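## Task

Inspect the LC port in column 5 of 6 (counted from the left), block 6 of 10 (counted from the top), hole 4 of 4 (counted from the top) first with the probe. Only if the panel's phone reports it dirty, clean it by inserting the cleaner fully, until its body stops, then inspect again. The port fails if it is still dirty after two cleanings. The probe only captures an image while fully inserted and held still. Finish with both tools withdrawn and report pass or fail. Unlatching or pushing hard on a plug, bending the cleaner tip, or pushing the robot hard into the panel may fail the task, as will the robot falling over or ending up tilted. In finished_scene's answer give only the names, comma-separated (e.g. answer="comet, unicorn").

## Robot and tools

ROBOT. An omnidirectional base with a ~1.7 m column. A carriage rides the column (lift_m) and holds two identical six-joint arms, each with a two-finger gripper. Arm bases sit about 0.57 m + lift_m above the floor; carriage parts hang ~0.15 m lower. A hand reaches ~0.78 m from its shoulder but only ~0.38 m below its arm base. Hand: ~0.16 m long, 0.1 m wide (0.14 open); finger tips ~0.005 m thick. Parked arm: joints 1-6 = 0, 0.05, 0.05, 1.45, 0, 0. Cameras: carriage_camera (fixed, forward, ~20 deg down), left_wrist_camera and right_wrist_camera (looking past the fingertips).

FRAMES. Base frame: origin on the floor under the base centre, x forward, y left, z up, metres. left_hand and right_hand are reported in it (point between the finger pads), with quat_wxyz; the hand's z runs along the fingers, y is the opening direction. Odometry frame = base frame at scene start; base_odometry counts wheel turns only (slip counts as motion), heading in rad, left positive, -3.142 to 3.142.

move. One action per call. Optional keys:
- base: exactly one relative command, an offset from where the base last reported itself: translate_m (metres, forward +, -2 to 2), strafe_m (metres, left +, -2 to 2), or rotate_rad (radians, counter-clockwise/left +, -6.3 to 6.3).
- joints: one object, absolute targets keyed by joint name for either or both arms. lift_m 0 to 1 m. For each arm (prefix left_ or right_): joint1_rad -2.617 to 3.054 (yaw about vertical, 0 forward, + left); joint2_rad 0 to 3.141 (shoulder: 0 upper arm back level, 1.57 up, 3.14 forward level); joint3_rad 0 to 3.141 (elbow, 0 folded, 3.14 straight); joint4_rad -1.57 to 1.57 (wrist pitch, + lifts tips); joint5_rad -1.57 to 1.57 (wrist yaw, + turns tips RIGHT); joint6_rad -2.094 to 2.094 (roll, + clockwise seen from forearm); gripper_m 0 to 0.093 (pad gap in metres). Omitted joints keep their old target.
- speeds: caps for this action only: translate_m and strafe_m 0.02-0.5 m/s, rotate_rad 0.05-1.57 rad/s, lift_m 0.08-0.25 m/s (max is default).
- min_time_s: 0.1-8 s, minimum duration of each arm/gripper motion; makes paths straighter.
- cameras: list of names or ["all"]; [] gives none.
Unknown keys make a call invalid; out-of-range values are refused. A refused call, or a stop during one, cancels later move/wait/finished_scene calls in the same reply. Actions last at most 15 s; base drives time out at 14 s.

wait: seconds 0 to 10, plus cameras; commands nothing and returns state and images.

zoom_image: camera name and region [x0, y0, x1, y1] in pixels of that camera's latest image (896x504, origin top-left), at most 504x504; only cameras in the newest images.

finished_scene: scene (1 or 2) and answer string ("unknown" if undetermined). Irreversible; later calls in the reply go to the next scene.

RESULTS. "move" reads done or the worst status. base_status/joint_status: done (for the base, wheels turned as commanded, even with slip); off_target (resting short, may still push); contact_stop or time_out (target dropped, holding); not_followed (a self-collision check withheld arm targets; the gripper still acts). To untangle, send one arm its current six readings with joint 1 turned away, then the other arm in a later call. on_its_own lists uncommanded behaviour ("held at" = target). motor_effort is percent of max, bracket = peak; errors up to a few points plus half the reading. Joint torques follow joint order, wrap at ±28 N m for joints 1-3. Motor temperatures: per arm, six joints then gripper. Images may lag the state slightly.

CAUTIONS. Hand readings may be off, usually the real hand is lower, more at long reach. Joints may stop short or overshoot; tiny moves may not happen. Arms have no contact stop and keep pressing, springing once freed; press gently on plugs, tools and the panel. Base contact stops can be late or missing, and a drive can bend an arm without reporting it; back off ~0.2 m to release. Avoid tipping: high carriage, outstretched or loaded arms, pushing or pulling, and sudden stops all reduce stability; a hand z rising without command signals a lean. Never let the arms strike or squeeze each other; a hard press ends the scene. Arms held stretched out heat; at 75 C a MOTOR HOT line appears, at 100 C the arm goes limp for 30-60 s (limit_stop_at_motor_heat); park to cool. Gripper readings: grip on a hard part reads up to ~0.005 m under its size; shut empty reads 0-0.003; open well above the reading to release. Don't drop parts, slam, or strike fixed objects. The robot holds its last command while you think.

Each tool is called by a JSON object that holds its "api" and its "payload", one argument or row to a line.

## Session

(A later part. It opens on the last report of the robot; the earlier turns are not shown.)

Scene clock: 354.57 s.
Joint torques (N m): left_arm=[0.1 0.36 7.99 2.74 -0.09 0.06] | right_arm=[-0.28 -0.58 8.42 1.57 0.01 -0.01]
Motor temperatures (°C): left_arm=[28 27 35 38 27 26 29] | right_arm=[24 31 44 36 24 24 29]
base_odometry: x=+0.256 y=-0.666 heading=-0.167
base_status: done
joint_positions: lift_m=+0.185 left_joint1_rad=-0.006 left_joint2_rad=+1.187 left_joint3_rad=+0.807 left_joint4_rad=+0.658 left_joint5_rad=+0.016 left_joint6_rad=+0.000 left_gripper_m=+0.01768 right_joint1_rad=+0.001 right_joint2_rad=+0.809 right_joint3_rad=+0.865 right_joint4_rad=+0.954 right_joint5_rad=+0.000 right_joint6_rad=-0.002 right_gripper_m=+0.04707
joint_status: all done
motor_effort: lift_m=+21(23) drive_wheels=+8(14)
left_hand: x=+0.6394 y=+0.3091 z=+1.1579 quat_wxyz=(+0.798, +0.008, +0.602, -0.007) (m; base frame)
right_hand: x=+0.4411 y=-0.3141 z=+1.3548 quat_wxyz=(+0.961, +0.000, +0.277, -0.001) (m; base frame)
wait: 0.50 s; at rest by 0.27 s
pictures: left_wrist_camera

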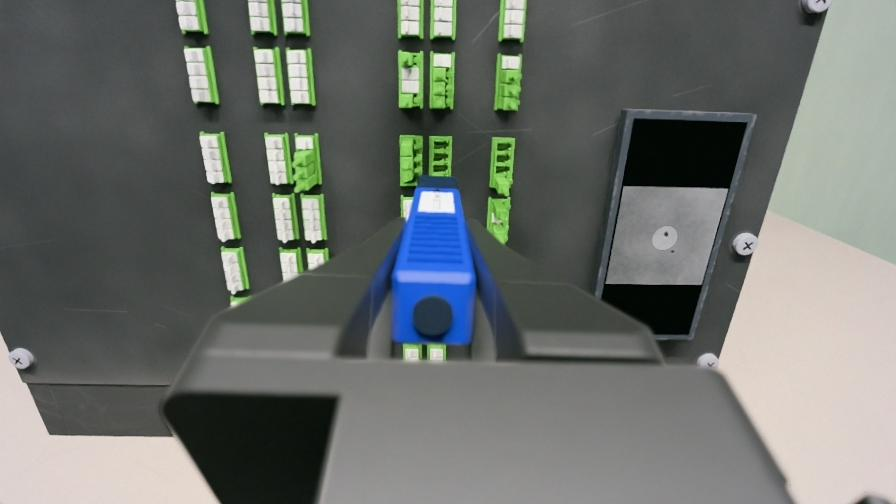

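{"api": "move", "payload": {
  "base": {"translate_m":0.003},
  "speeds": {"translate_m":0.02,"lift_m":0.08},
  "joints": {"lift_m":0.1825,"left_joint2_rad":1.26,"left_joint4_rad":0.66},
  "min_time_s": 0.6,
  "cameras": []
}}

{"api": "wait", "payload": {
  "seconds": 0.5,
  "cameras": ["left_wrist_camera","carriage_camera"]
}}

{"api": "zoom_image", "payload": {
  "camera": "left_wrist_camera",
  "region": [410, 125, 470, 185]
}}

{"api": "zoom_image", "payload": {
  "camera": "carriage_camera",
  "region": [240, 130, 340, 200]
}}

Scene clock: 355.70 s.
Joint torques (N m): left_arm=[0.02 1.66 7.97 1.98 -0.16 0.05] | right_arm=[-0.31 -0.57 8.44 1.54 0.01 -0.01]
Motor temperatures (°C): left_arm=[28 27 35 38 27 26 29] | right_arm=[24 31 44 36 24 24 29]
move: done
base_odometry: x=+0.258 y=-0.666 heading=-0.166
base_status: done
joint_positions: lift_m=+0.183 left_joint1_rad=-0.006 left_joint2_rad=+1.189 left_joint3_rad=+0.807 left_joint4_rad=+0.689 left_joint5_rad=+0.019 left_joint6_rad=+0.000 left_gripper_m=+0.01768 right_joint1_rad=+0.001 right_joint2_rad=+0.809 right_joint3_rad=+0.865 right_joint4_rad=+0.954 right_joint5_rad=+0.000 right_joint6_rad=-0.002 right_gripper_m=+0.04707
joint_status: all done
motor_effort: lift_m=+22(22) drive_wheels=+8(15)
left_hand: x=+0.6377 y=+0.3087 z=+1.1626 quat_wxyz=(+0.807, +0.009, +0.590, -0.008) (m; base frame)
right_hand: x=+0.4409 y=-0.3141 z=+1.3530 quat_wxyz=(+0.961, +0.000, +0.277, -0.001) (m; base frame)
pictures: none
No camera images: "cameras" was empty.

Scene clock: 356.20 s.
Joint torques (N m): left_arm=[0.03 1.52 7.91 2.02 -0.13 0.04] | right_arm=[-0.29 -0.62 8.4 1.57 0.02 -0.01]
Motor temperatures (°C): left_arm=[28 27 35 38 27 26 29] | right_arm=[24 31 44 36 24 24 29]
base_odometry: x=+0.258 y=-0.666 heading=-0.166
base_status: done
joint_positions: lift_m=+0.183 left_joint1_rad=-0.006 left_joint2_rad=+1.189 left_joint3_rad=+0.807 left_joint4_rad=+0.689 left_joint5_rad=+0.019 left_joint6_rad=+0.000 left_gripper_m=+0.01768 right_joint1_rad=+0.001 right_joint2_rad=+0.809 right_joint3_rad=+0.865 right_joint4_rad=+0.954 right_joint5_rad=+0.000 right_joint6_rad=-0.002 right_gripper_m=+0.04707
joint_status: all done
motor_effort: lift_m=+22(22) drive_wheels=+8(15)
left_hand: x=+0.6377 y=+0.3087 z=+1.1626 quat_wxyz=(+0.807, +0.009, +0.590, -0.008) (m; base frame)
right_hand: x=+0.4409 y=-0.3141 z=+1.3530 quat_wxyz=(+0.961, +0.000, +0.277, -0.001) (m; base frame)
wait: 0.50 s; at rest by 0.27 s
pictures: carriage_camera, left_wrist_camera

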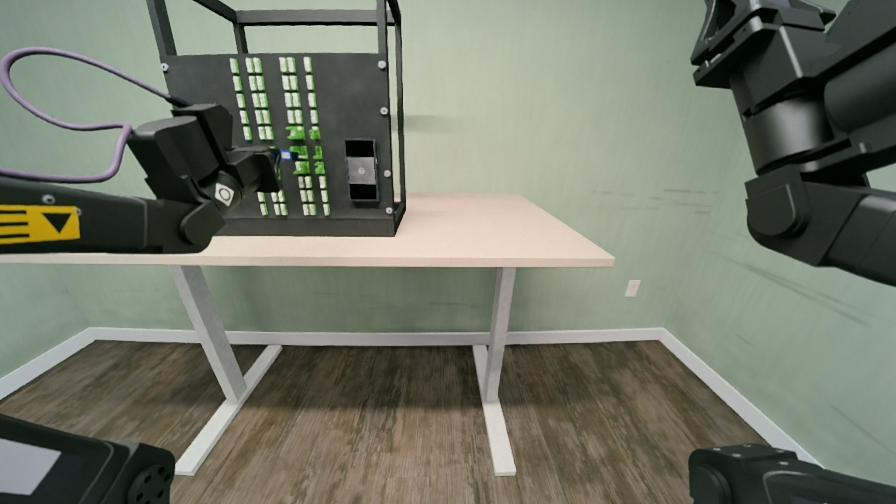

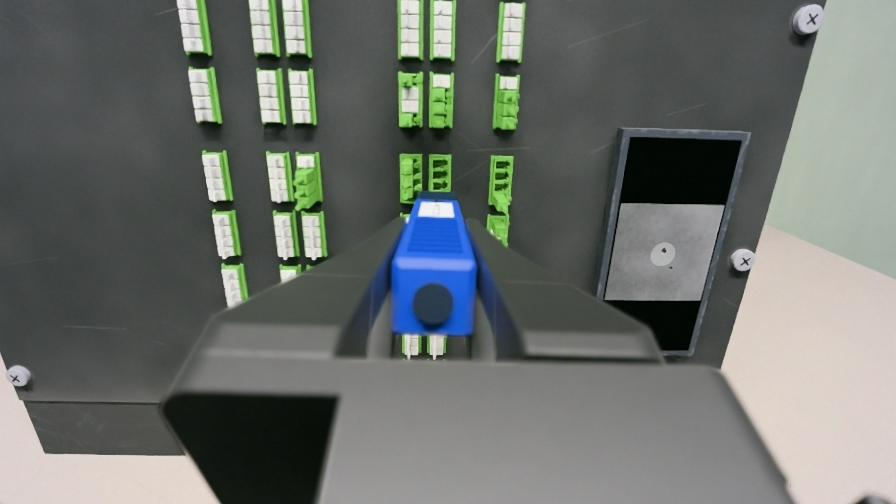

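Scaled by 8.400.

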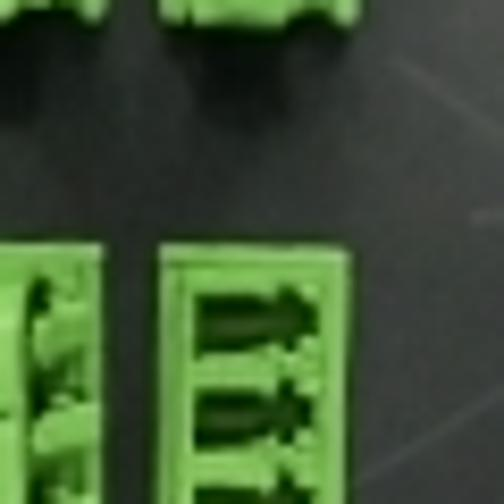

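Scaled by 5.040.

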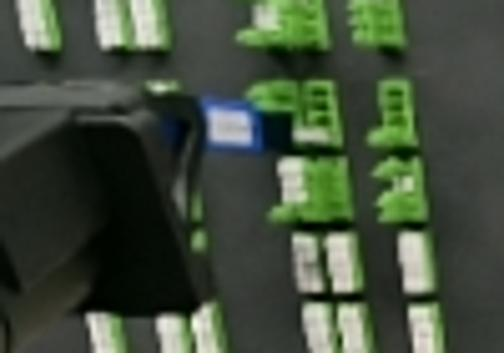

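{"api": "move", "payload": {
  "joints": {"left_joint4_rad":0.61},
  "min_time_s": 0.6,
  "cameras": []
}}

{"api": "wait", "payload": {
  "seconds": 0.5,
  "cameras": ["left_wrist_camera"]
}}

{"api": "zoom_image", "payload": {
  "camera": "left_wrist_camera",
  "region": [400, 145, 480, 225]
}}

Scene clock: 358.73 s.
Joint torques (N m): left_arm=[0.05 1.54 8.09 1.46 -0.14 0.02] | right_arm=[-0.29 -0.62 8.4 1.58 0.01 0]
Motor temperatures (°C): left_arm=[28 27 35 38 27 26 29] | right_arm=[24 31 44 36 24 24 29]
move: off_target
base_odometry: x=+0.258 y=-0.666 heading=-0.166
base_status: not commanded
joint_positions: lift_m=+0.183 left_joint1_rad=-0.006 left_joint2_rad=+1.189 left_joint3_rad=+0.807 left_joint4_rad=+0.687 left_joint5_rad=+0.019 left_joint6_rad=+0.000 left_gripper_m=+0.01768 right_joint1_rad=+0.001 right_joint2_rad=+0.809 right_joint3_rad=+0.865 right_joint4_rad=+0.954 right_joint5_rad=+0.000 right_joint6_rad=-0.002 right_gripper_m=+0.04707
joint_status: left_joint4_rad off_target (ended at +0.687, target +0.610)
motor_effort: lift_m=+22(22) drive_wheels=+8(8)
left_hand: x=+0.6379 y=+0.3087 z=+1.1620 quat_wxyz=(+0.806, +0.009, +0.592, -0.008) (m; base frame)
right_hand: x=+0.4409 y=-0.3141 z=+1.3530 quat_wxyz=(+0.961, +0.000, +0.277, -0.001) (m; base frame)
pictures: none
No camera images: "cameras" was empty.

Scene clock: 359.23 s.
Joint torques (N m): left_arm=[-0.16 1.7 8.03 1.46 -0.19 0.01] | right_arm=[-0.31 -0.59 8.4 1.57 0.01 -0.01]
Motor temperatures (°C): left_arm=[28 27 35 38 27 26 29] | right_arm=[24 31 44 36 24 24 29]
base_odometry: x=+0.258 y=-0.666 heading=-0.166
base_status: not commanded
joint_positions: lift_m=+0.183 left_joint1_rad=-0.006 left_joint2_rad=+1.189 left_joint3_rad=+0.807 left_joint4_rad=+0.687 left_joint5_rad=+0.019 left_joint6_rad=+0.000 left_gripper_m=+0.01768 right_joint1_rad=+0.001 right_joint2_rad=+0.809 right_joint3_rad=+0.865 right_joint4_rad=+0.954 right_joint5_rad=+0.000 right_joint6_rad=-0.002 right_gripper_m=+0.04707
joint_status: left_joint4_rad off_target (ended at +0.687, target +0.610)
motor_effort: lift_m=+22(22) drive_wheels=+8(8)
left_hand: x=+0.6379 y=+0.3087 z=+1.1620 quat_wxyz=(+0.806, +0.009, +0.592, -0.008) (m; base frame)
right_hand: x=+0.4409 y=-0.3141 z=+1.3530 quat_wxyz=(+0.961, +0.000, +0.277, -0.001) (m; base frame)
wait: 0.50 s; at rest by 0.27 s
pictures: left_wrist_camera

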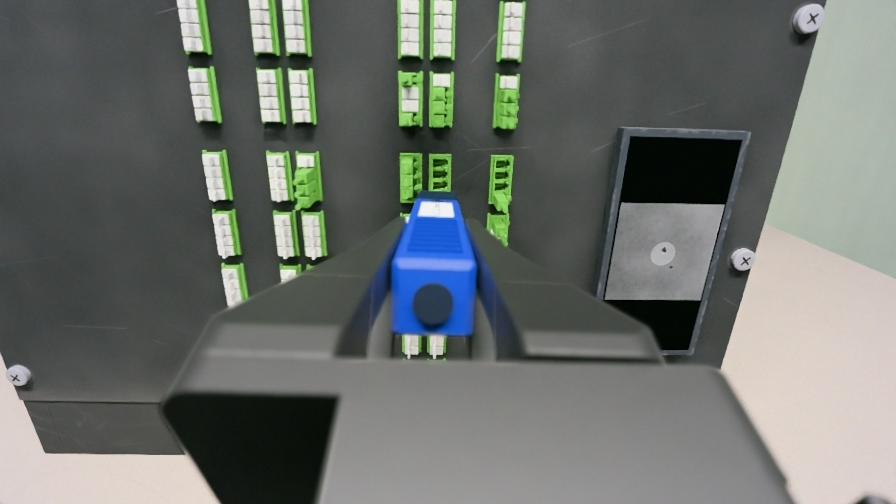

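Scaled by 6.300.

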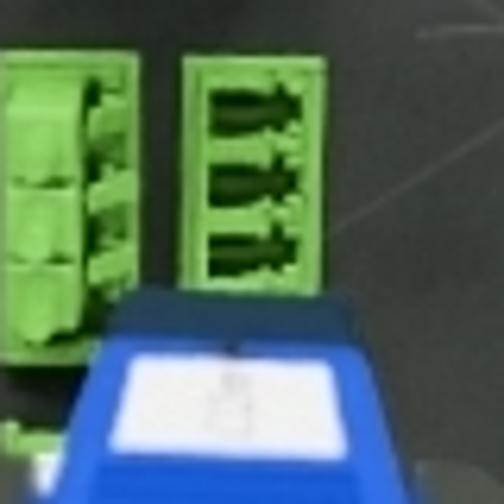

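{"api": "move", "payload": {
  "base": {"translate_m":0.003},
  "joints": {"lift_m":0.1775,"left_joint2_rad":1.275,"left_joint4_rad":0.58},
  "speeds": {"translate_m":0.02,"lift_m":0.08},
  "min_time_s": 0.6,
  "cameras": []
}}

{"api": "wait", "payload": {
  "seconds": 0.5,
  "cameras": ["left_wrist_camera"]
}}

{"api": "zoom_image", "payload": {
  "camera": "left_wrist_camera",
  "region": [400, 145, 480, 225]
}}

Scene clock: 360.33 s.
Joint torques (N m): left_arm=[-0.13 2.96 7.95 0.83 -0.17 0.06] | right_arm=[-0.32 -0.61 8.39 1.6 0.01 -0.01]
Motor temperatures (°C): left_arm=[28 27 35 37 27 26 29] | right_arm=[24 31 44 36 24 24 29]
move: off_target
base_odometry: x=+0.261 y=-0.666 heading=-0.166
base_status: done
joint_positions: lift_m=+0.178 left_joint1_rad=-0.006 left_joint2_rad=+1.188 left_joint3_rad=+0.807 left_joint4_rad=+0.704 left_joint5_rad=+0.021 left_joint6_rad=+0.000 left_gripper_m=+0.01768 right_joint1_rad=+0.001 right_joint2_rad=+0.809 right_joint3_rad=+0.865 right_joint4_rad=+0.952 right_joint5_rad=+0.000 right_joint6_rad=-0.002 right_gripper_m=+0.04707
joint_status: left_joint4_rad off_target (ended at +0.705, target +0.580); the others done
motor_effort: lift_m=+22(23) drive_wheels=+8(17)
left_hand: x=+0.6362 y=+0.3083 z=+1.1615 quat_wxyz=(+0.812, +0.010, +0.584, -0.008) (m; base frame)
right_hand: x=+0.4413 y=-0.3141 z=+1.3477 quat_wxyz=(+0.961, +0.000, +0.278, -0.001) (m; base frame)
pictures: none
No camera images: "cameras" was empty.

Scene clock: 360.83 s.
Joint torques (N m): left_arm=[0.08 3 8.09 0.85 -0.2 0] | right_arm=[-0.28 -0.59 8.39 1.6 0.02 -0.01]
Motor temperatures (°C): left_arm=[28 27 35 37 27 26 29] | right_arm=[24 31 44 36 24 24 29]
base_odometry: x=+0.261 y=-0.666 heading=-0.166
base_status: done
joint_positions: lift_m=+0.178 left_joint1_rad=-0.006 left_joint2_rad=+1.188 left_joint3_rad=+0.807 left_joint4_rad=+0.704 left_joint5_rad=+0.021 left_joint6_rad=+0.000 left_gripper_m=+0.01768 right_joint1_rad=+0.001 right_joint2_rad=+0.809 right_joint3_rad=+0.865 right_joint4_rad=+0.952 right_joint5_rad=+0.000 right_joint6_rad=-0.002 right_gripper_m=+0.04707
joint_status: left_joint4_rad off_target (ended at +0.705, target +0.580); the others done
motor_effort: lift_m=+22(23) drive_wheels=+8(17)
left_hand: x=+0.6362 y=+0.3083 z=+1.1615 quat_wxyz=(+0.812, +0.010, +0.584, -0.008) (m; base frame)
right_hand: x=+0.4413 y=-0.3141 z=+1.3477 quat_wxyz=(+0.961, +0.000, +0.278, -0.001) (m; base frame)
wait: 0.50 s; at rest by 0.27 s
pictures: left_wrist_camera

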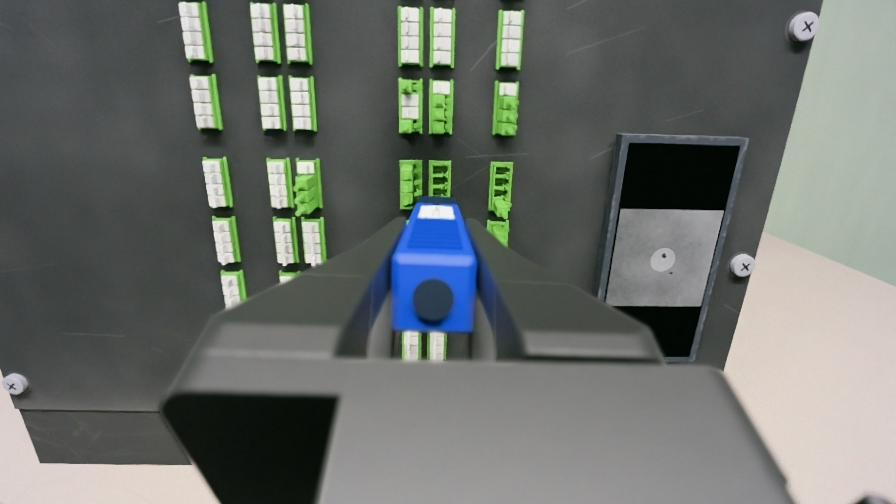

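Scaled by 6.300.

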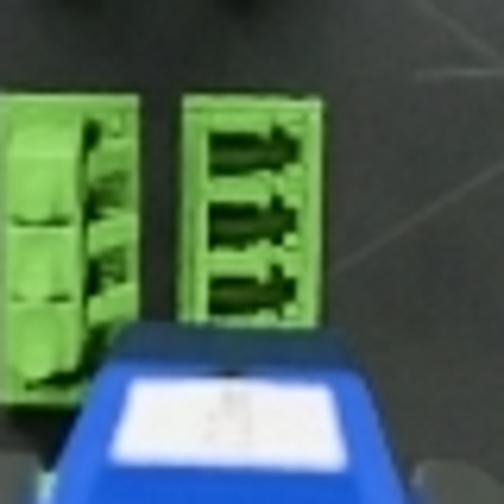

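{"api": "move", "payload": {
  "base": {"translate_m":0.003},
  "joints": {"lift_m":0.173,"left_joint2_rad":1.29,"left_joint4_rad":0.55},
  "speeds": {"translate_m":0.02,"lift_m":0.08},
  "min_time_s": 0.6,
  "cameras": []
}}

{"api": "wait", "payload": {
  "seconds": 0.5,
  "cameras": ["left_wrist_camera","carriage_camera"]
}}

{"api": "zoom_image", "payload": {
  "camera": "left_wrist_camera",
  "region": [400, 145, 480, 225]
}}

{"api": "zoom_image", "payload": {
  "camera": "carriage_camera",
  "region": [260, 130, 330, 180]
}}

Scene clock: 361.87 s.
Joint torques (N m): left_arm=[0.16 4.21 8.12 0.17 -0.22 -0.03] | right_arm=[-0.32 -0.64 8.38 1.59 0.01 -0.01]
Motor temperatures (°C): left_arm=[28 27 35 37 27 26 29] | right_arm=[24 31 44 36 24 24 29]
move: off_target
base_odometry: x=+0.264 y=-0.667 heading=-0.165
base_status: done
joint_positions: lift_m=+0.173 left_joint1_rad=-0.006 left_joint2_rad=+1.188 left_joint3_rad=+0.807 left_joint4_rad=+0.723 left_joint5_rad=+0.023 left_joint6_rad=+0.000 left_gripper_m=+0.01768 right_joint1_rad=+0.001 right_joint2_rad=+0.809 right_joint3_rad=+0.865 right_joint4_rad=+0.952 right_joint5_rad=+0.000 right_joint6_rad=-0.002 right_gripper_m=+0.04707
joint_status: left_joint4_rad off_target (ended at +0.723, target +0.550); the others done
motor_effort: lift_m=+22(23) drive_wheels=+9(17)
left_hand: x=+0.6347 y=+0.3079 z=+1.1614 quat_wxyz=(+0.817, +0.011, +0.576, -0.009) (m; base frame)
right_hand: x=+0.4413 y=-0.3141 z=+1.3433 quat_wxyz=(+0.961, +0.000, +0.278, -0.001) (m; base frame)
pictures: none
No camera images: "cameras" was empty.

Scene clock: 362.37 s.
Joint torques (N m): left_arm=[0.02 4.27 7.98 0.23 -0.22 -0.01] | right_arm=[-0.29 -0.61 8.35 1.6 0.02 -0.01]
Motor temperatures (°C): left_arm=[28 27 35 37 27 26 29] | right_arm=[24 31 44 36 24 24 29]
base_odometry: x=+0.264 y=-0.667 heading=-0.165
base_status: done
joint_positions: lift_m=+0.173 left_joint1_rad=-0.006 left_joint2_rad=+1.188 left_joint3_rad=+0.807 left_joint4_rad=+0.723 left_joint5_rad=+0.023 left_joint6_rad=+0.000 left_gripper_m=+0.01768 right_joint1_rad=+0.001 right_joint2_rad=+0.809 right_joint3_rad=+0.865 right_joint4_rad=+0.952 right_joint5_rad=+0.000 right_joint6_rad=-0.002 right_gripper_m=+0.04707
joint_status: left_joint4_rad off_target (ended at +0.723, target +0.550); the others done
motor_effort: lift_m=+22(23) drive_wheels=+9(17)
left_hand: x=+0.6347 y=+0.3079 z=+1.1614 quat_wxyz=(+0.817, +0.011, +0.576, -0.009) (m; base frame)
right_hand: x=+0.4413 y=-0.3141 z=+1.3433 quat_wxyz=(+0.961, +0.000, +0.278, -0.001) (m; base frame)
wait: 0.50 s; at rest by 0.27 s
pictures: carriage_camera, left_wrist_camera

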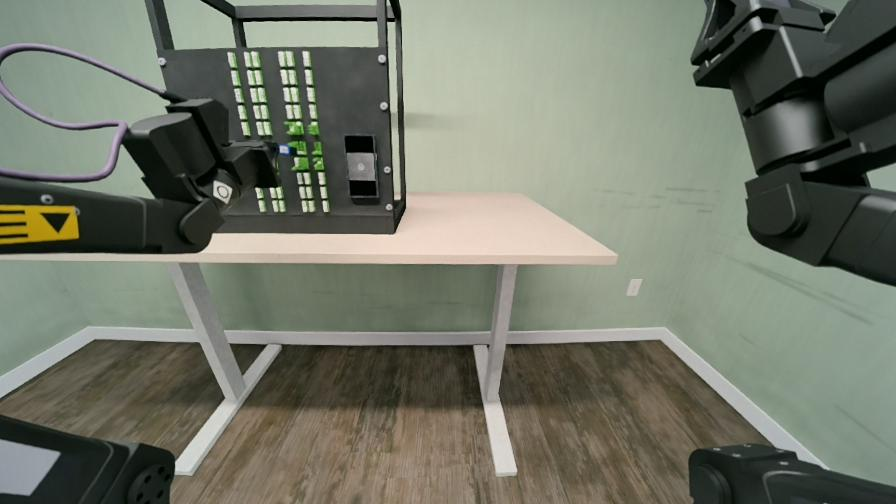

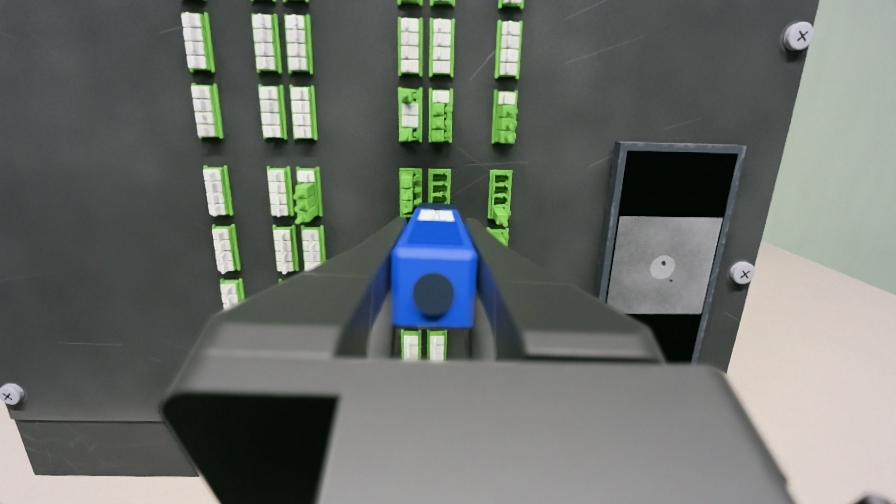

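Scaled by 6.300.

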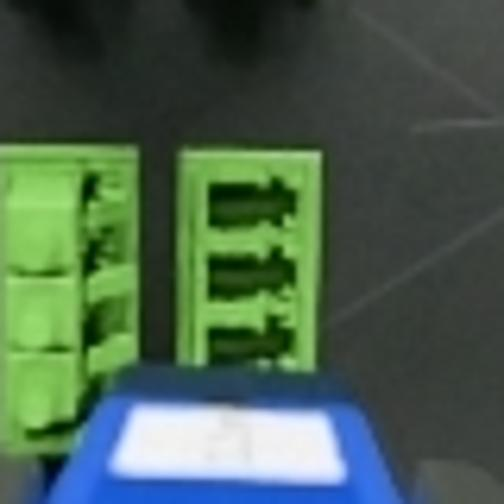

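Scaled by 7.200.

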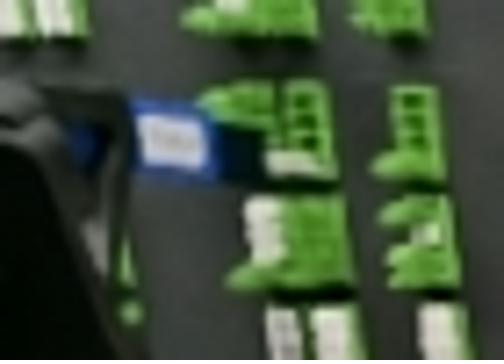

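{"api": "move", "payload": {
  "base": {"translate_m":-0.012},
  "joints": {"left_joint2_rad":1.215,"left_joint4_rad":0.64},
  "speeds": {"translate_m":0.03},
  "cameras": []
}}

{"api": "wait", "payload": {
  "seconds": 0.5,
  "cameras": ["left_wrist_camera","carriage_camera"]
}}

{"api": "zoom_image", "payload": {
  "camera": "left_wrist_camera",
  "region": [400, 145, 480, 225]
}}

{"api": "zoom_image", "payload": {
  "camera": "carriage_camera",
  "region": [270, 130, 320, 170]
}}

Scene clock: 363.97 s.
Joint torques (N m): left_arm=[0.17 -2.55 7.65 1.27 -0.14 -0.01] | right_arm=[-0.39 -0.59 8.29 1.59 0.02 -0.01]
Motor temperatures (°C): left_arm=[28 27 36 37 27 26 29] | right_arm=[24 31 44 36 24 24 29]
move: off_target
base_odometry: x=+0.252 y=-0.665 heading=-0.166
base_status: done
joint_positions: lift_m=+0.173 left_joint1_rad=-0.006 left_joint2_rad=+1.189 left_joint3_rad=+0.810 left_joint4_rad=+0.727 left_joint5_rad=+0.020 left_joint6_rad=+0.000 left_gripper_m=+0.01768 right_joint1_rad=+0.001 right_joint2_rad=+0.809 right_joint3_rad=+0.865 right_joint4_rad=+0.952 right_joint5_rad=+0.000 right_joint6_rad=-0.002 right_gripper_m=+0.04707
joint_status: left_joint4_rad off_target (ended at +0.727, target +0.640); the others done
motor_effort: lift_m=+22(22) drive_wheels=+7(9)
left_hand: x=+0.6347 y=+0.3086 z=+1.1633 quat_wxyz=(+0.819, +0.010, +0.574, -0.008) (m; base frame)
right_hand: x=+0.4412 y=-0.3141 z=+1.3433 quat_wxyz=(+0.961, +0.000, +0.277, -0.001) (m; base frame)
pictures: none
No camera images: "cameras" was empty.

Scene clock: 364.47 s.
Joint torques (N m): left_arm=[-0.01 -2.33 7.64 1.27 -0.17 0.01] | right_arm=[-0.31 -0.53 8.34 1.6 0.01 -0.01]
Motor temperatures (°C): left_arm=[28 26 36 36 27 26 29] | right_arm=[24 31 44 36 24 24 29]
base_odometry: x=+0.252 y=-0.665 heading=-0.166
base_status: done
joint_positions: lift_m=+0.173 left_joint1_rad=-0.006 left_joint2_rad=+1.189 left_joint3_rad=+0.810 left_joint4_rad=+0.727 left_joint5_rad=+0.020 left_joint6_rad=+0.000 left_gripper_m=+0.01768 right_joint1_rad=+0.001 right_joint2_rad=+0.809 right_joint3_rad=+0.865 right_joint4_rad=+0.952 right_joint5_rad=+0.000 right_joint6_rad=-0.002 right_gripper_m=+0.04707
joint_status: left_joint4_rad off_target (ended at +0.727, target +0.640); the others done
motor_effort: lift_m=+22(22) drive_wheels=+7(9)
left_hand: x=+0.6347 y=+0.3086 z=+1.1633 quat_wxyz=(+0.819, +0.010, +0.574, -0.008) (m; base frame)
right_hand: x=+0.4412 y=-0.3141 z=+1.3433 quat_wxyz=(+0.961, +0.000, +0.277, -0.001) (m; base frame)
wait: 0.50 s; at rest by 0.27 s
pictures: carriage_camera, left_wrist_camera

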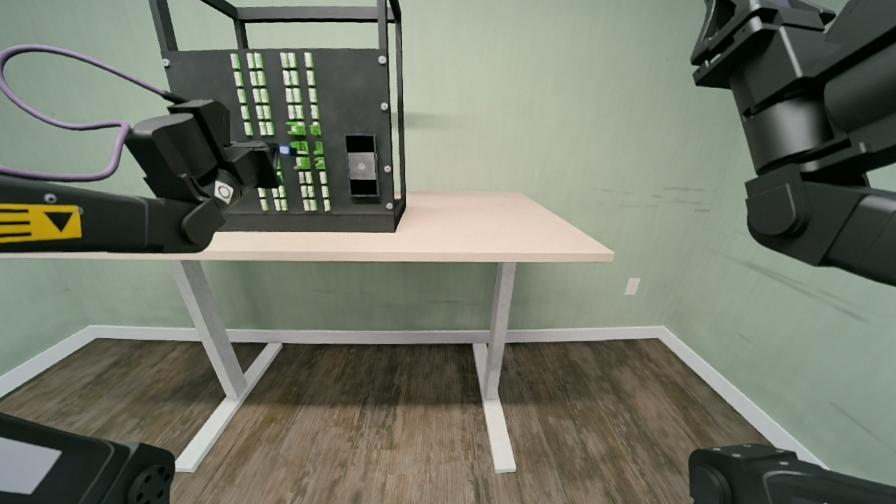

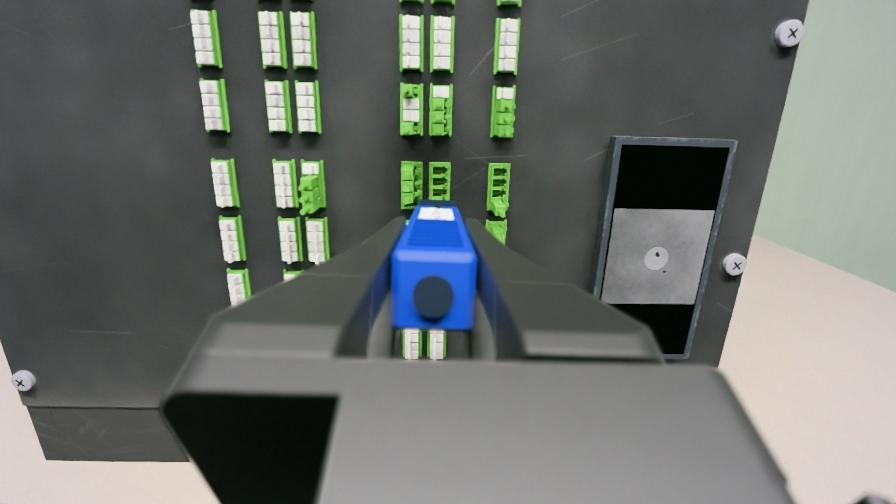

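Scaled by 6.300.

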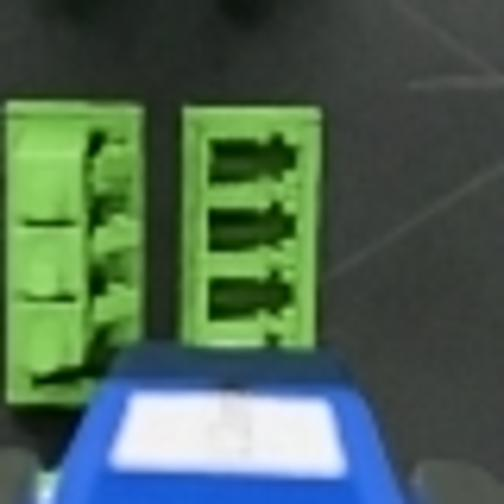

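Scaled by 10.080.

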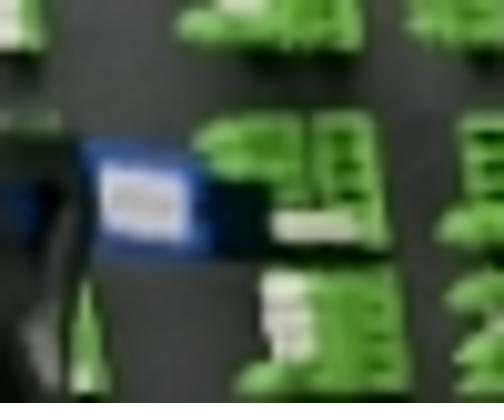

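{"api": "move", "payload": {
  "base": {"translate_m":-0.02},
  "joints": {"lift_m":0.171},
  "speeds": {"translate_m":0.03,"lift_m":0.08},
  "cameras": []
}}

{"api": "wait", "payload": {
  "seconds": 0.5,
  "cameras": ["left_wrist_camera","carriage_camera"]
}}

{"api": "zoom_image", "payload": {
  "camera": "left_wrist_camera",
  "region": [400, 145, 480, 225]
}}

{"api": "zoom_image", "payload": {
  "camera": "carriage_camera",
  "region": [270, 130, 320, 170]
}}

Scene clock: 366.10 s.
Joint torques (N m): left_arm=[-0.09 -3.04 7.06 1.43 -0.16 0.01] | right_arm=[-0.28 -0.69 8.43 1.6 0.02 -0.01]
Motor temperatures (°C): left_arm=[28 26 35 36 27 26 29] | right_arm=[24 31 44 36 24 24 29]
move: done
base_odometry: x=+0.233 y=-0.662 heading=-0.167
base_status: done
joint_positions: lift_m=+0.171 left_joint1_rad=-0.006 left_joint2_rad=+1.196 left_joint3_rad=+0.816 left_joint4_rad=+0.715 left_joint5_rad=+0.017 left_joint6_rad=+0.000 left_gripper_m=+0.01768 right_joint1_rad=+0.001 right_joint2_rad=+0.810 right_joint3_rad=+0.865 right_joint4_rad=+0.953 right_joint5_rad=+0.000 right_joint6_rad=-0.002 right_gripper_m=+0.04707
joint_status: all done
motor_effort: lift_m=+21(22) drive_wheels=+6(11)
left_hand: x=+0.6375 y=+0.3091 z=+1.1585 quat_wxyz=(+0.815, +0.008, +0.580, -0.007) (m; base frame)
right_hand: x=+0.4413 y=-0.3141 z=+1.3414 quat_wxyz=(+0.961, +0.000, +0.277, -0.001) (m; base frame)
pictures: none
No camera images: "cameras" was empty.

Scene clock: 366.60 s.
Joint torques (N m): left_arm=[0.02 -2.88 7.09 1.42 -0.15 0] | right_arm=[-0.29 -0.69 8.34 1.6 0.01 -0.01]
Motor temperatures (°C): left_arm=[28 27 35 36 27 26 29] | right_arm=[24 31 44 36 24 24 29]
base_odometry: x=+0.233 y=-0.662 heading=-0.167
base_status: done
joint_positions: lift_m=+0.171 left_joint1_rad=-0.006 left_joint2_rad=+1.196 left_joint3_rad=+0.816 left_joint4_rad=+0.715 left_joint5_rad=+0.017 left_joint6_rad=+0.000 left_gripper_m=+0.01768 right_joint1_rad=+0.001 right_joint2_rad=+0.810 right_joint3_rad=+0.865 right_joint4_rad=+0.953 right_joint5_rad=+0.000 right_joint6_rad=-0.002 right_gripper_m=+0.04707
joint_status: all done
motor_effort: lift_m=+21(22) drive_wheels=+6(11)
left_hand: x=+0.6375 y=+0.3091 z=+1.1585 quat_wxyz=(+0.815, +0.008, +0.580, -0.007) (m; base frame)
right_hand: x=+0.4413 y=-0.3141 z=+1.3414 quat_wxyz=(+0.961, +0.000, +0.277, -0.001) (m; base frame)
wait: 0.50 s; at rest by 0.27 s
pictures: carriage_camera, left_wrist_camera

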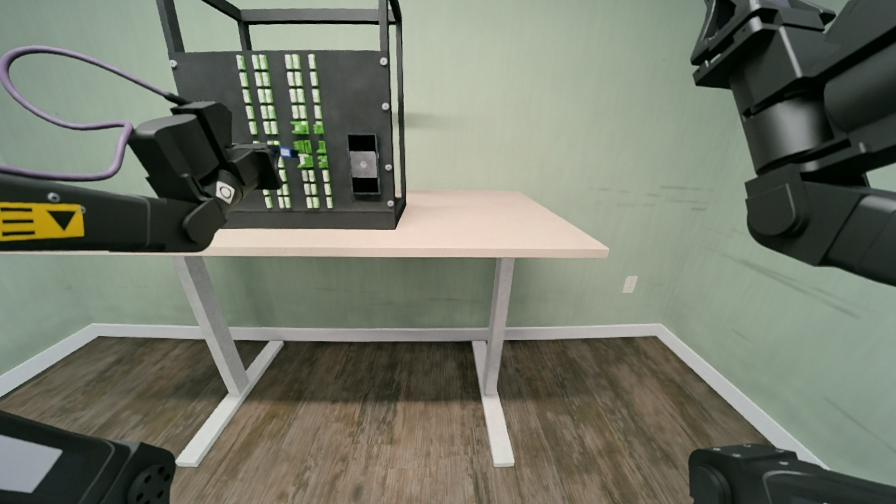

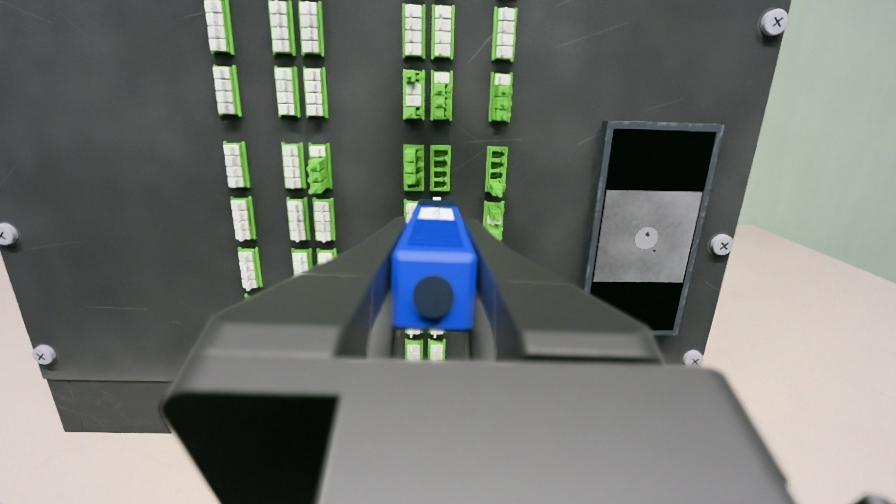

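Scaled by 6.300.

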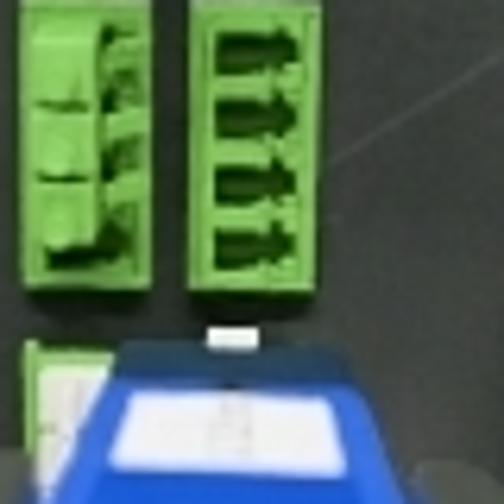

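Scaled by 10.080.

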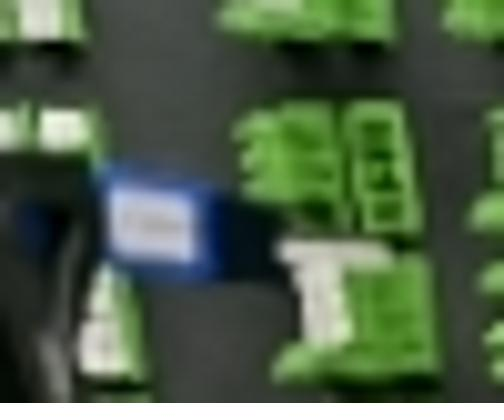

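{"api": "move", "payload": {
  "base": {"translate_m":-0.12},
  "speeds": {"translate_m":0.12},
  "cameras": []
}}

{"api": "wait", "payload": {
  "seconds": 0.5,
  "cameras": ["left_wrist_camera","carriage_camera"]
}}

{"api": "zoom_image", "payload": {
  "camera": "left_wrist_camera",
  "region": [380, 185, 500, 345]
}}

{"api": "zoom_image", "payload": {
  "camera": "carriage_camera",
  "region": [270, 130, 320, 170]
}}

Scene clock: 368.60 s.
Joint torques (N m): left_arm=[0.09 -3.78 7.21 2.35 -0.09 0] | right_arm=[-0.29 -0.62 8.31 1.59 0.01 -0.01]
Motor temperatures (°C): left_arm=[28 27 35 37 27 26 29] | right_arm=[24 31 44 35 24 24 29]
move: done
base_odometry: x=+0.114 y=-0.642 heading=-0.167
base_status: done
joint_positions: lift_m=+0.171 left_joint1_rad=-0.006 left_joint2_rad=+1.205 left_joint3_rad=+0.816 left_joint4_rad=+0.643 left_joint5_rad=+0.017 left_joint6_rad=+0.000 left_gripper_m=+0.01768 right_joint1_rad=+0.001 right_joint2_rad=+0.810 right_joint3_rad=+0.865 right_joint4_rad=+0.954 right_joint5_rad=+0.000 right_joint6_rad=-0.002 right_gripper_m=+0.04707
joint_status: not commanded
on_its_own: left_joint4_rad moved -0.072 to your old target +0.640
motor_effort: lift_m=+21(21) drive_wheels=-1(13)
left_hand: x=+0.6450 y=+0.3090 z=+1.1382 quat_wxyz=(+0.791, +0.008, +0.612, -0.007) (m; base frame)
right_hand: x=+0.4412 y=-0.3141 z=+1.3415 quat_wxyz=(+0.961, +0.000, +0.277, -0.001) (m; base frame)
pictures: none
No camera images: "cameras" was empty.

Scene clock: 369.10 s.
Joint torques (N m): left_arm=[0.08 -3.85 7.43 2.43 -0.1 0] | right_arm=[-0.29 -0.69 8.35 1.6 0.01 -0.01]
Motor temperatures (°C): left_arm=[28 27 35 37 27 26 29] | right_arm=[24 31 44 35 24 24 29]
base_odometry: x=+0.114 y=-0.642 heading=-0.167
base_status: done
joint_positions: lift_m=+0.171 left_joint1_rad=-0.006 left_joint2_rad=+1.205 left_joint3_rad=+0.816 left_joint4_rad=+0.643 left_joint5_rad=+0.017 left_joint6_rad=+0.000 left_gripper_m=+0.01768 right_joint1_rad=+0.001 right_joint2_rad=+0.810 right_joint3_rad=+0.865 right_joint4_rad=+0.954 right_joint5_rad=+0.000 right_joint6_rad=-0.002 right_gripper_m=+0.04707
joint_status: not commanded
motor_effort: lift_m=+21(21) drive_wheels=-1(13)
left_hand: x=+0.6450 y=+0.3090 z=+1.1382 quat_wxyz=(+0.791, +0.008, +0.612, -0.007) (m; base frame)
right_hand: x=+0.4412 y=-0.3141 z=+1.3415 quat_wxyz=(+0.961, +0.000, +0.277, -0.001) (m; base frame)
wait: 0.50 s; at rest by 0.27 s
pictures: carriage_camera, left_wrist_camera

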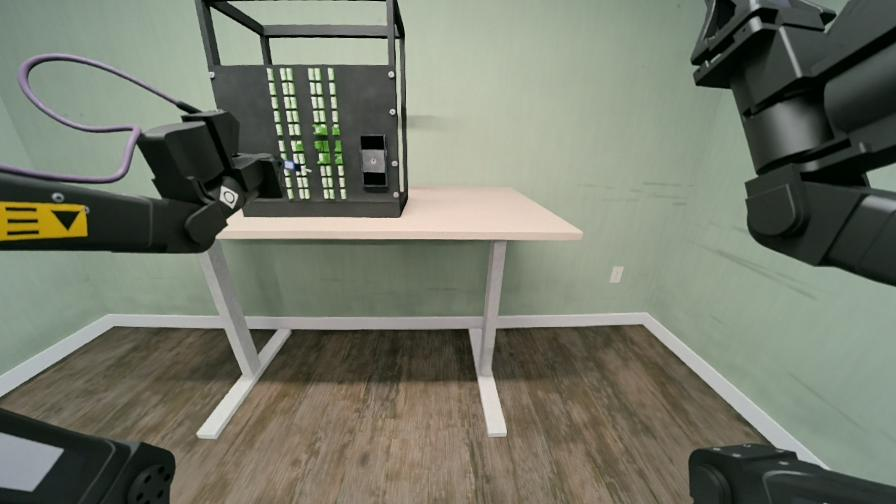

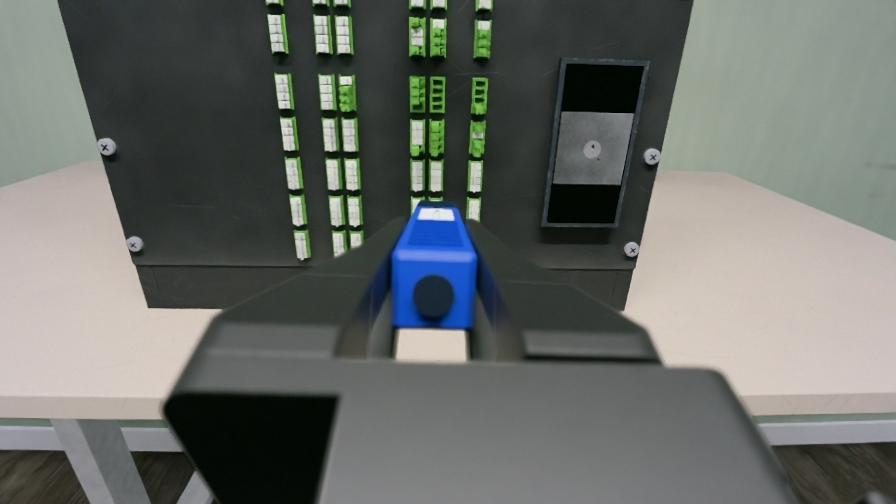

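Scaled by 3.150.

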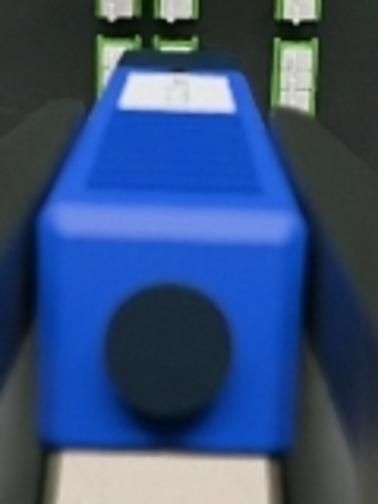

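Scaled by 10.080.

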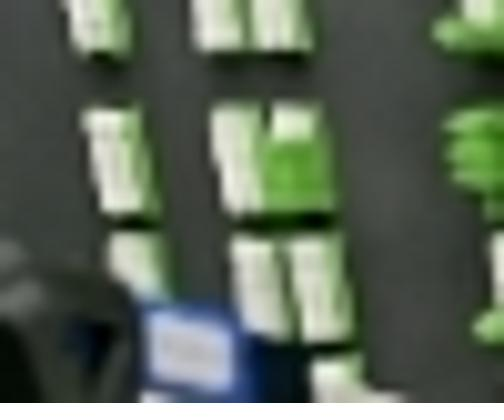

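{"api": "move", "payload": {
  "joints": {"left_joint4_rad":0.86,"lift_m":0.13,"left_joint5_rad":0.0},
  "min_time_s": 1,
  "cameras": []
}}

{"api": "wait", "payload": {
  "seconds": 0.5,
  "cameras": ["left_wrist_camera","carriage_camera"]
}}

{"api": "zoom_image", "payload": {
  "camera": "carriage_camera",
  "region": [240, 120, 360, 260]
}}

Scene clock: 371.23 s.
Joint torques (N m): left_arm=[0.05 -4.12 7.06 2.52 -0.14 -0.04] | right_arm=[-0.29 -0.69 8.36 1.56 0.01 -0.01]
Motor temperatures (°C): left_arm=[28 27 35 37 27 26 29] | right_arm=[24 30 44 35 24 24 29]
move: done
base_odometry: x=+0.114 y=-0.642 heading=-0.167
base_status: not commanded
joint_positions: lift_m=+0.130 left_joint1_rad=-0.006 left_joint2_rad=+1.209 left_joint3_rad=+0.816 left_joint4_rad=+0.833 left_joint5_rad=+0.009 left_joint6_rad=+0.000 left_gripper_m=+0.01768 right_joint1_rad=+0.001 right_joint2_rad=+0.810 right_joint3_rad=+0.865 right_joint4_rad=+0.955 right_joint5_rad=+0.000 right_joint6_rad=-0.002 right_gripper_m=+0.04707
joint_status: all done
motor_effort: lift_m=+22(23) drive_wheels=-1(1)
left_hand: x=+0.6303 y=+0.3105 z=+1.1397 quat_wxyz=(+0.844, +0.005, +0.536, -0.005) (m; base frame)
right_hand: x=+0.4409 y=-0.3141 z=+1.3006 quat_wxyz=(+0.961, +0.000, +0.276, -0.001) (m; base frame)
pictures: none
No camera images: "cameras" was empty.

Scene clock: 371.73 s.
Joint torques (N m): left_arm=[0.1 -4.03 6.93 2.55 -0.14 0.01] | right_arm=[-0.29 -0.66 8.35 1.56 0.01 -0.01]
Motor temperatures (°C): left_arm=[28 27 35 37 27 26 29] | right_arm=[24 30 44 35 24 24 29]
base_odometry: x=+0.114 y=-0.642 heading=-0.167
base_status: not commanded
joint_positions: lift_m=+0.130 left_joint1_rad=-0.006 left_joint2_rad=+1.209 left_joint3_rad=+0.816 left_joint4_rad=+0.834 left_joint5_rad=+0.009 left_joint6_rad=+0.000 left_gripper_m=+0.01768 right_joint1_rad=+0.001 right_joint2_rad=+0.810 right_joint3_rad=+0.865 right_joint4_rad=+0.955 right_joint5_rad=+0.000 right_joint6_rad=-0.002 right_gripper_m=+0.04707
joint_status: all done
motor_effort: lift_m=+22(23) drive_wheels=-1(1)
left_hand: x=+0.6302 y=+0.3105 z=+1.1399 quat_wxyz=(+0.845, +0.005, +0.535, -0.005) (m; base frame)
right_hand: x=+0.4409 y=-0.3141 z=+1.3006 quat_wxyz=(+0.961, +0.000, +0.276, -0.001) (m; base frame)
wait: 0.50 s; at rest by 0.27 s
pictures: carriage_camera, left_wrist_camera

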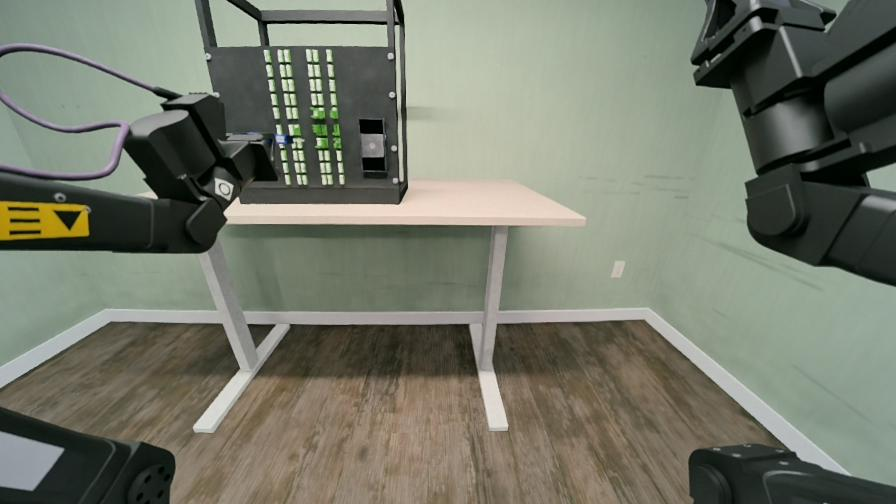

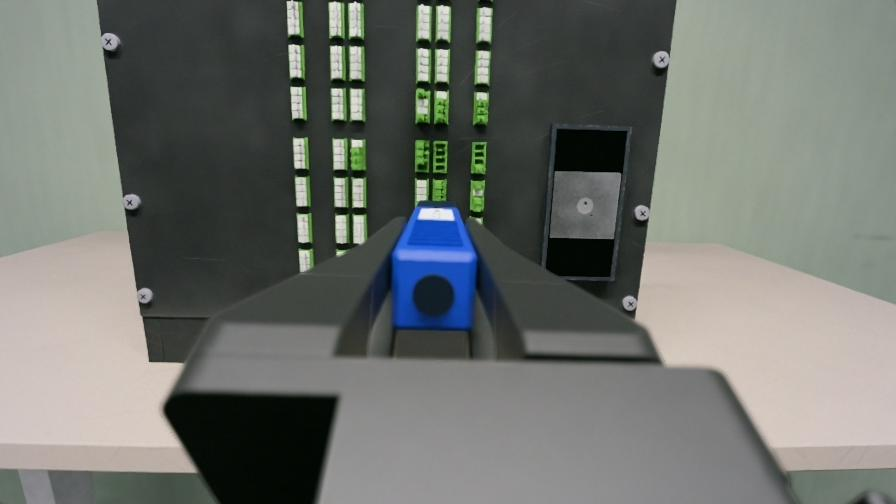

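Scaled by 3.600.

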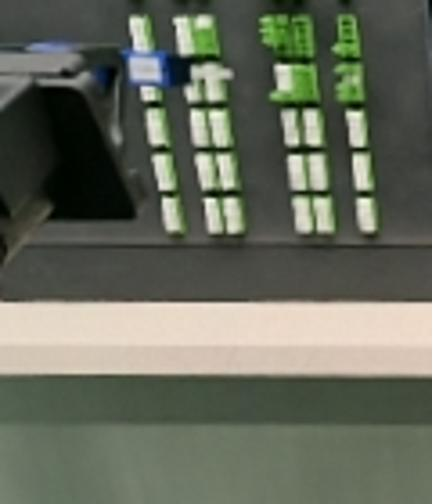

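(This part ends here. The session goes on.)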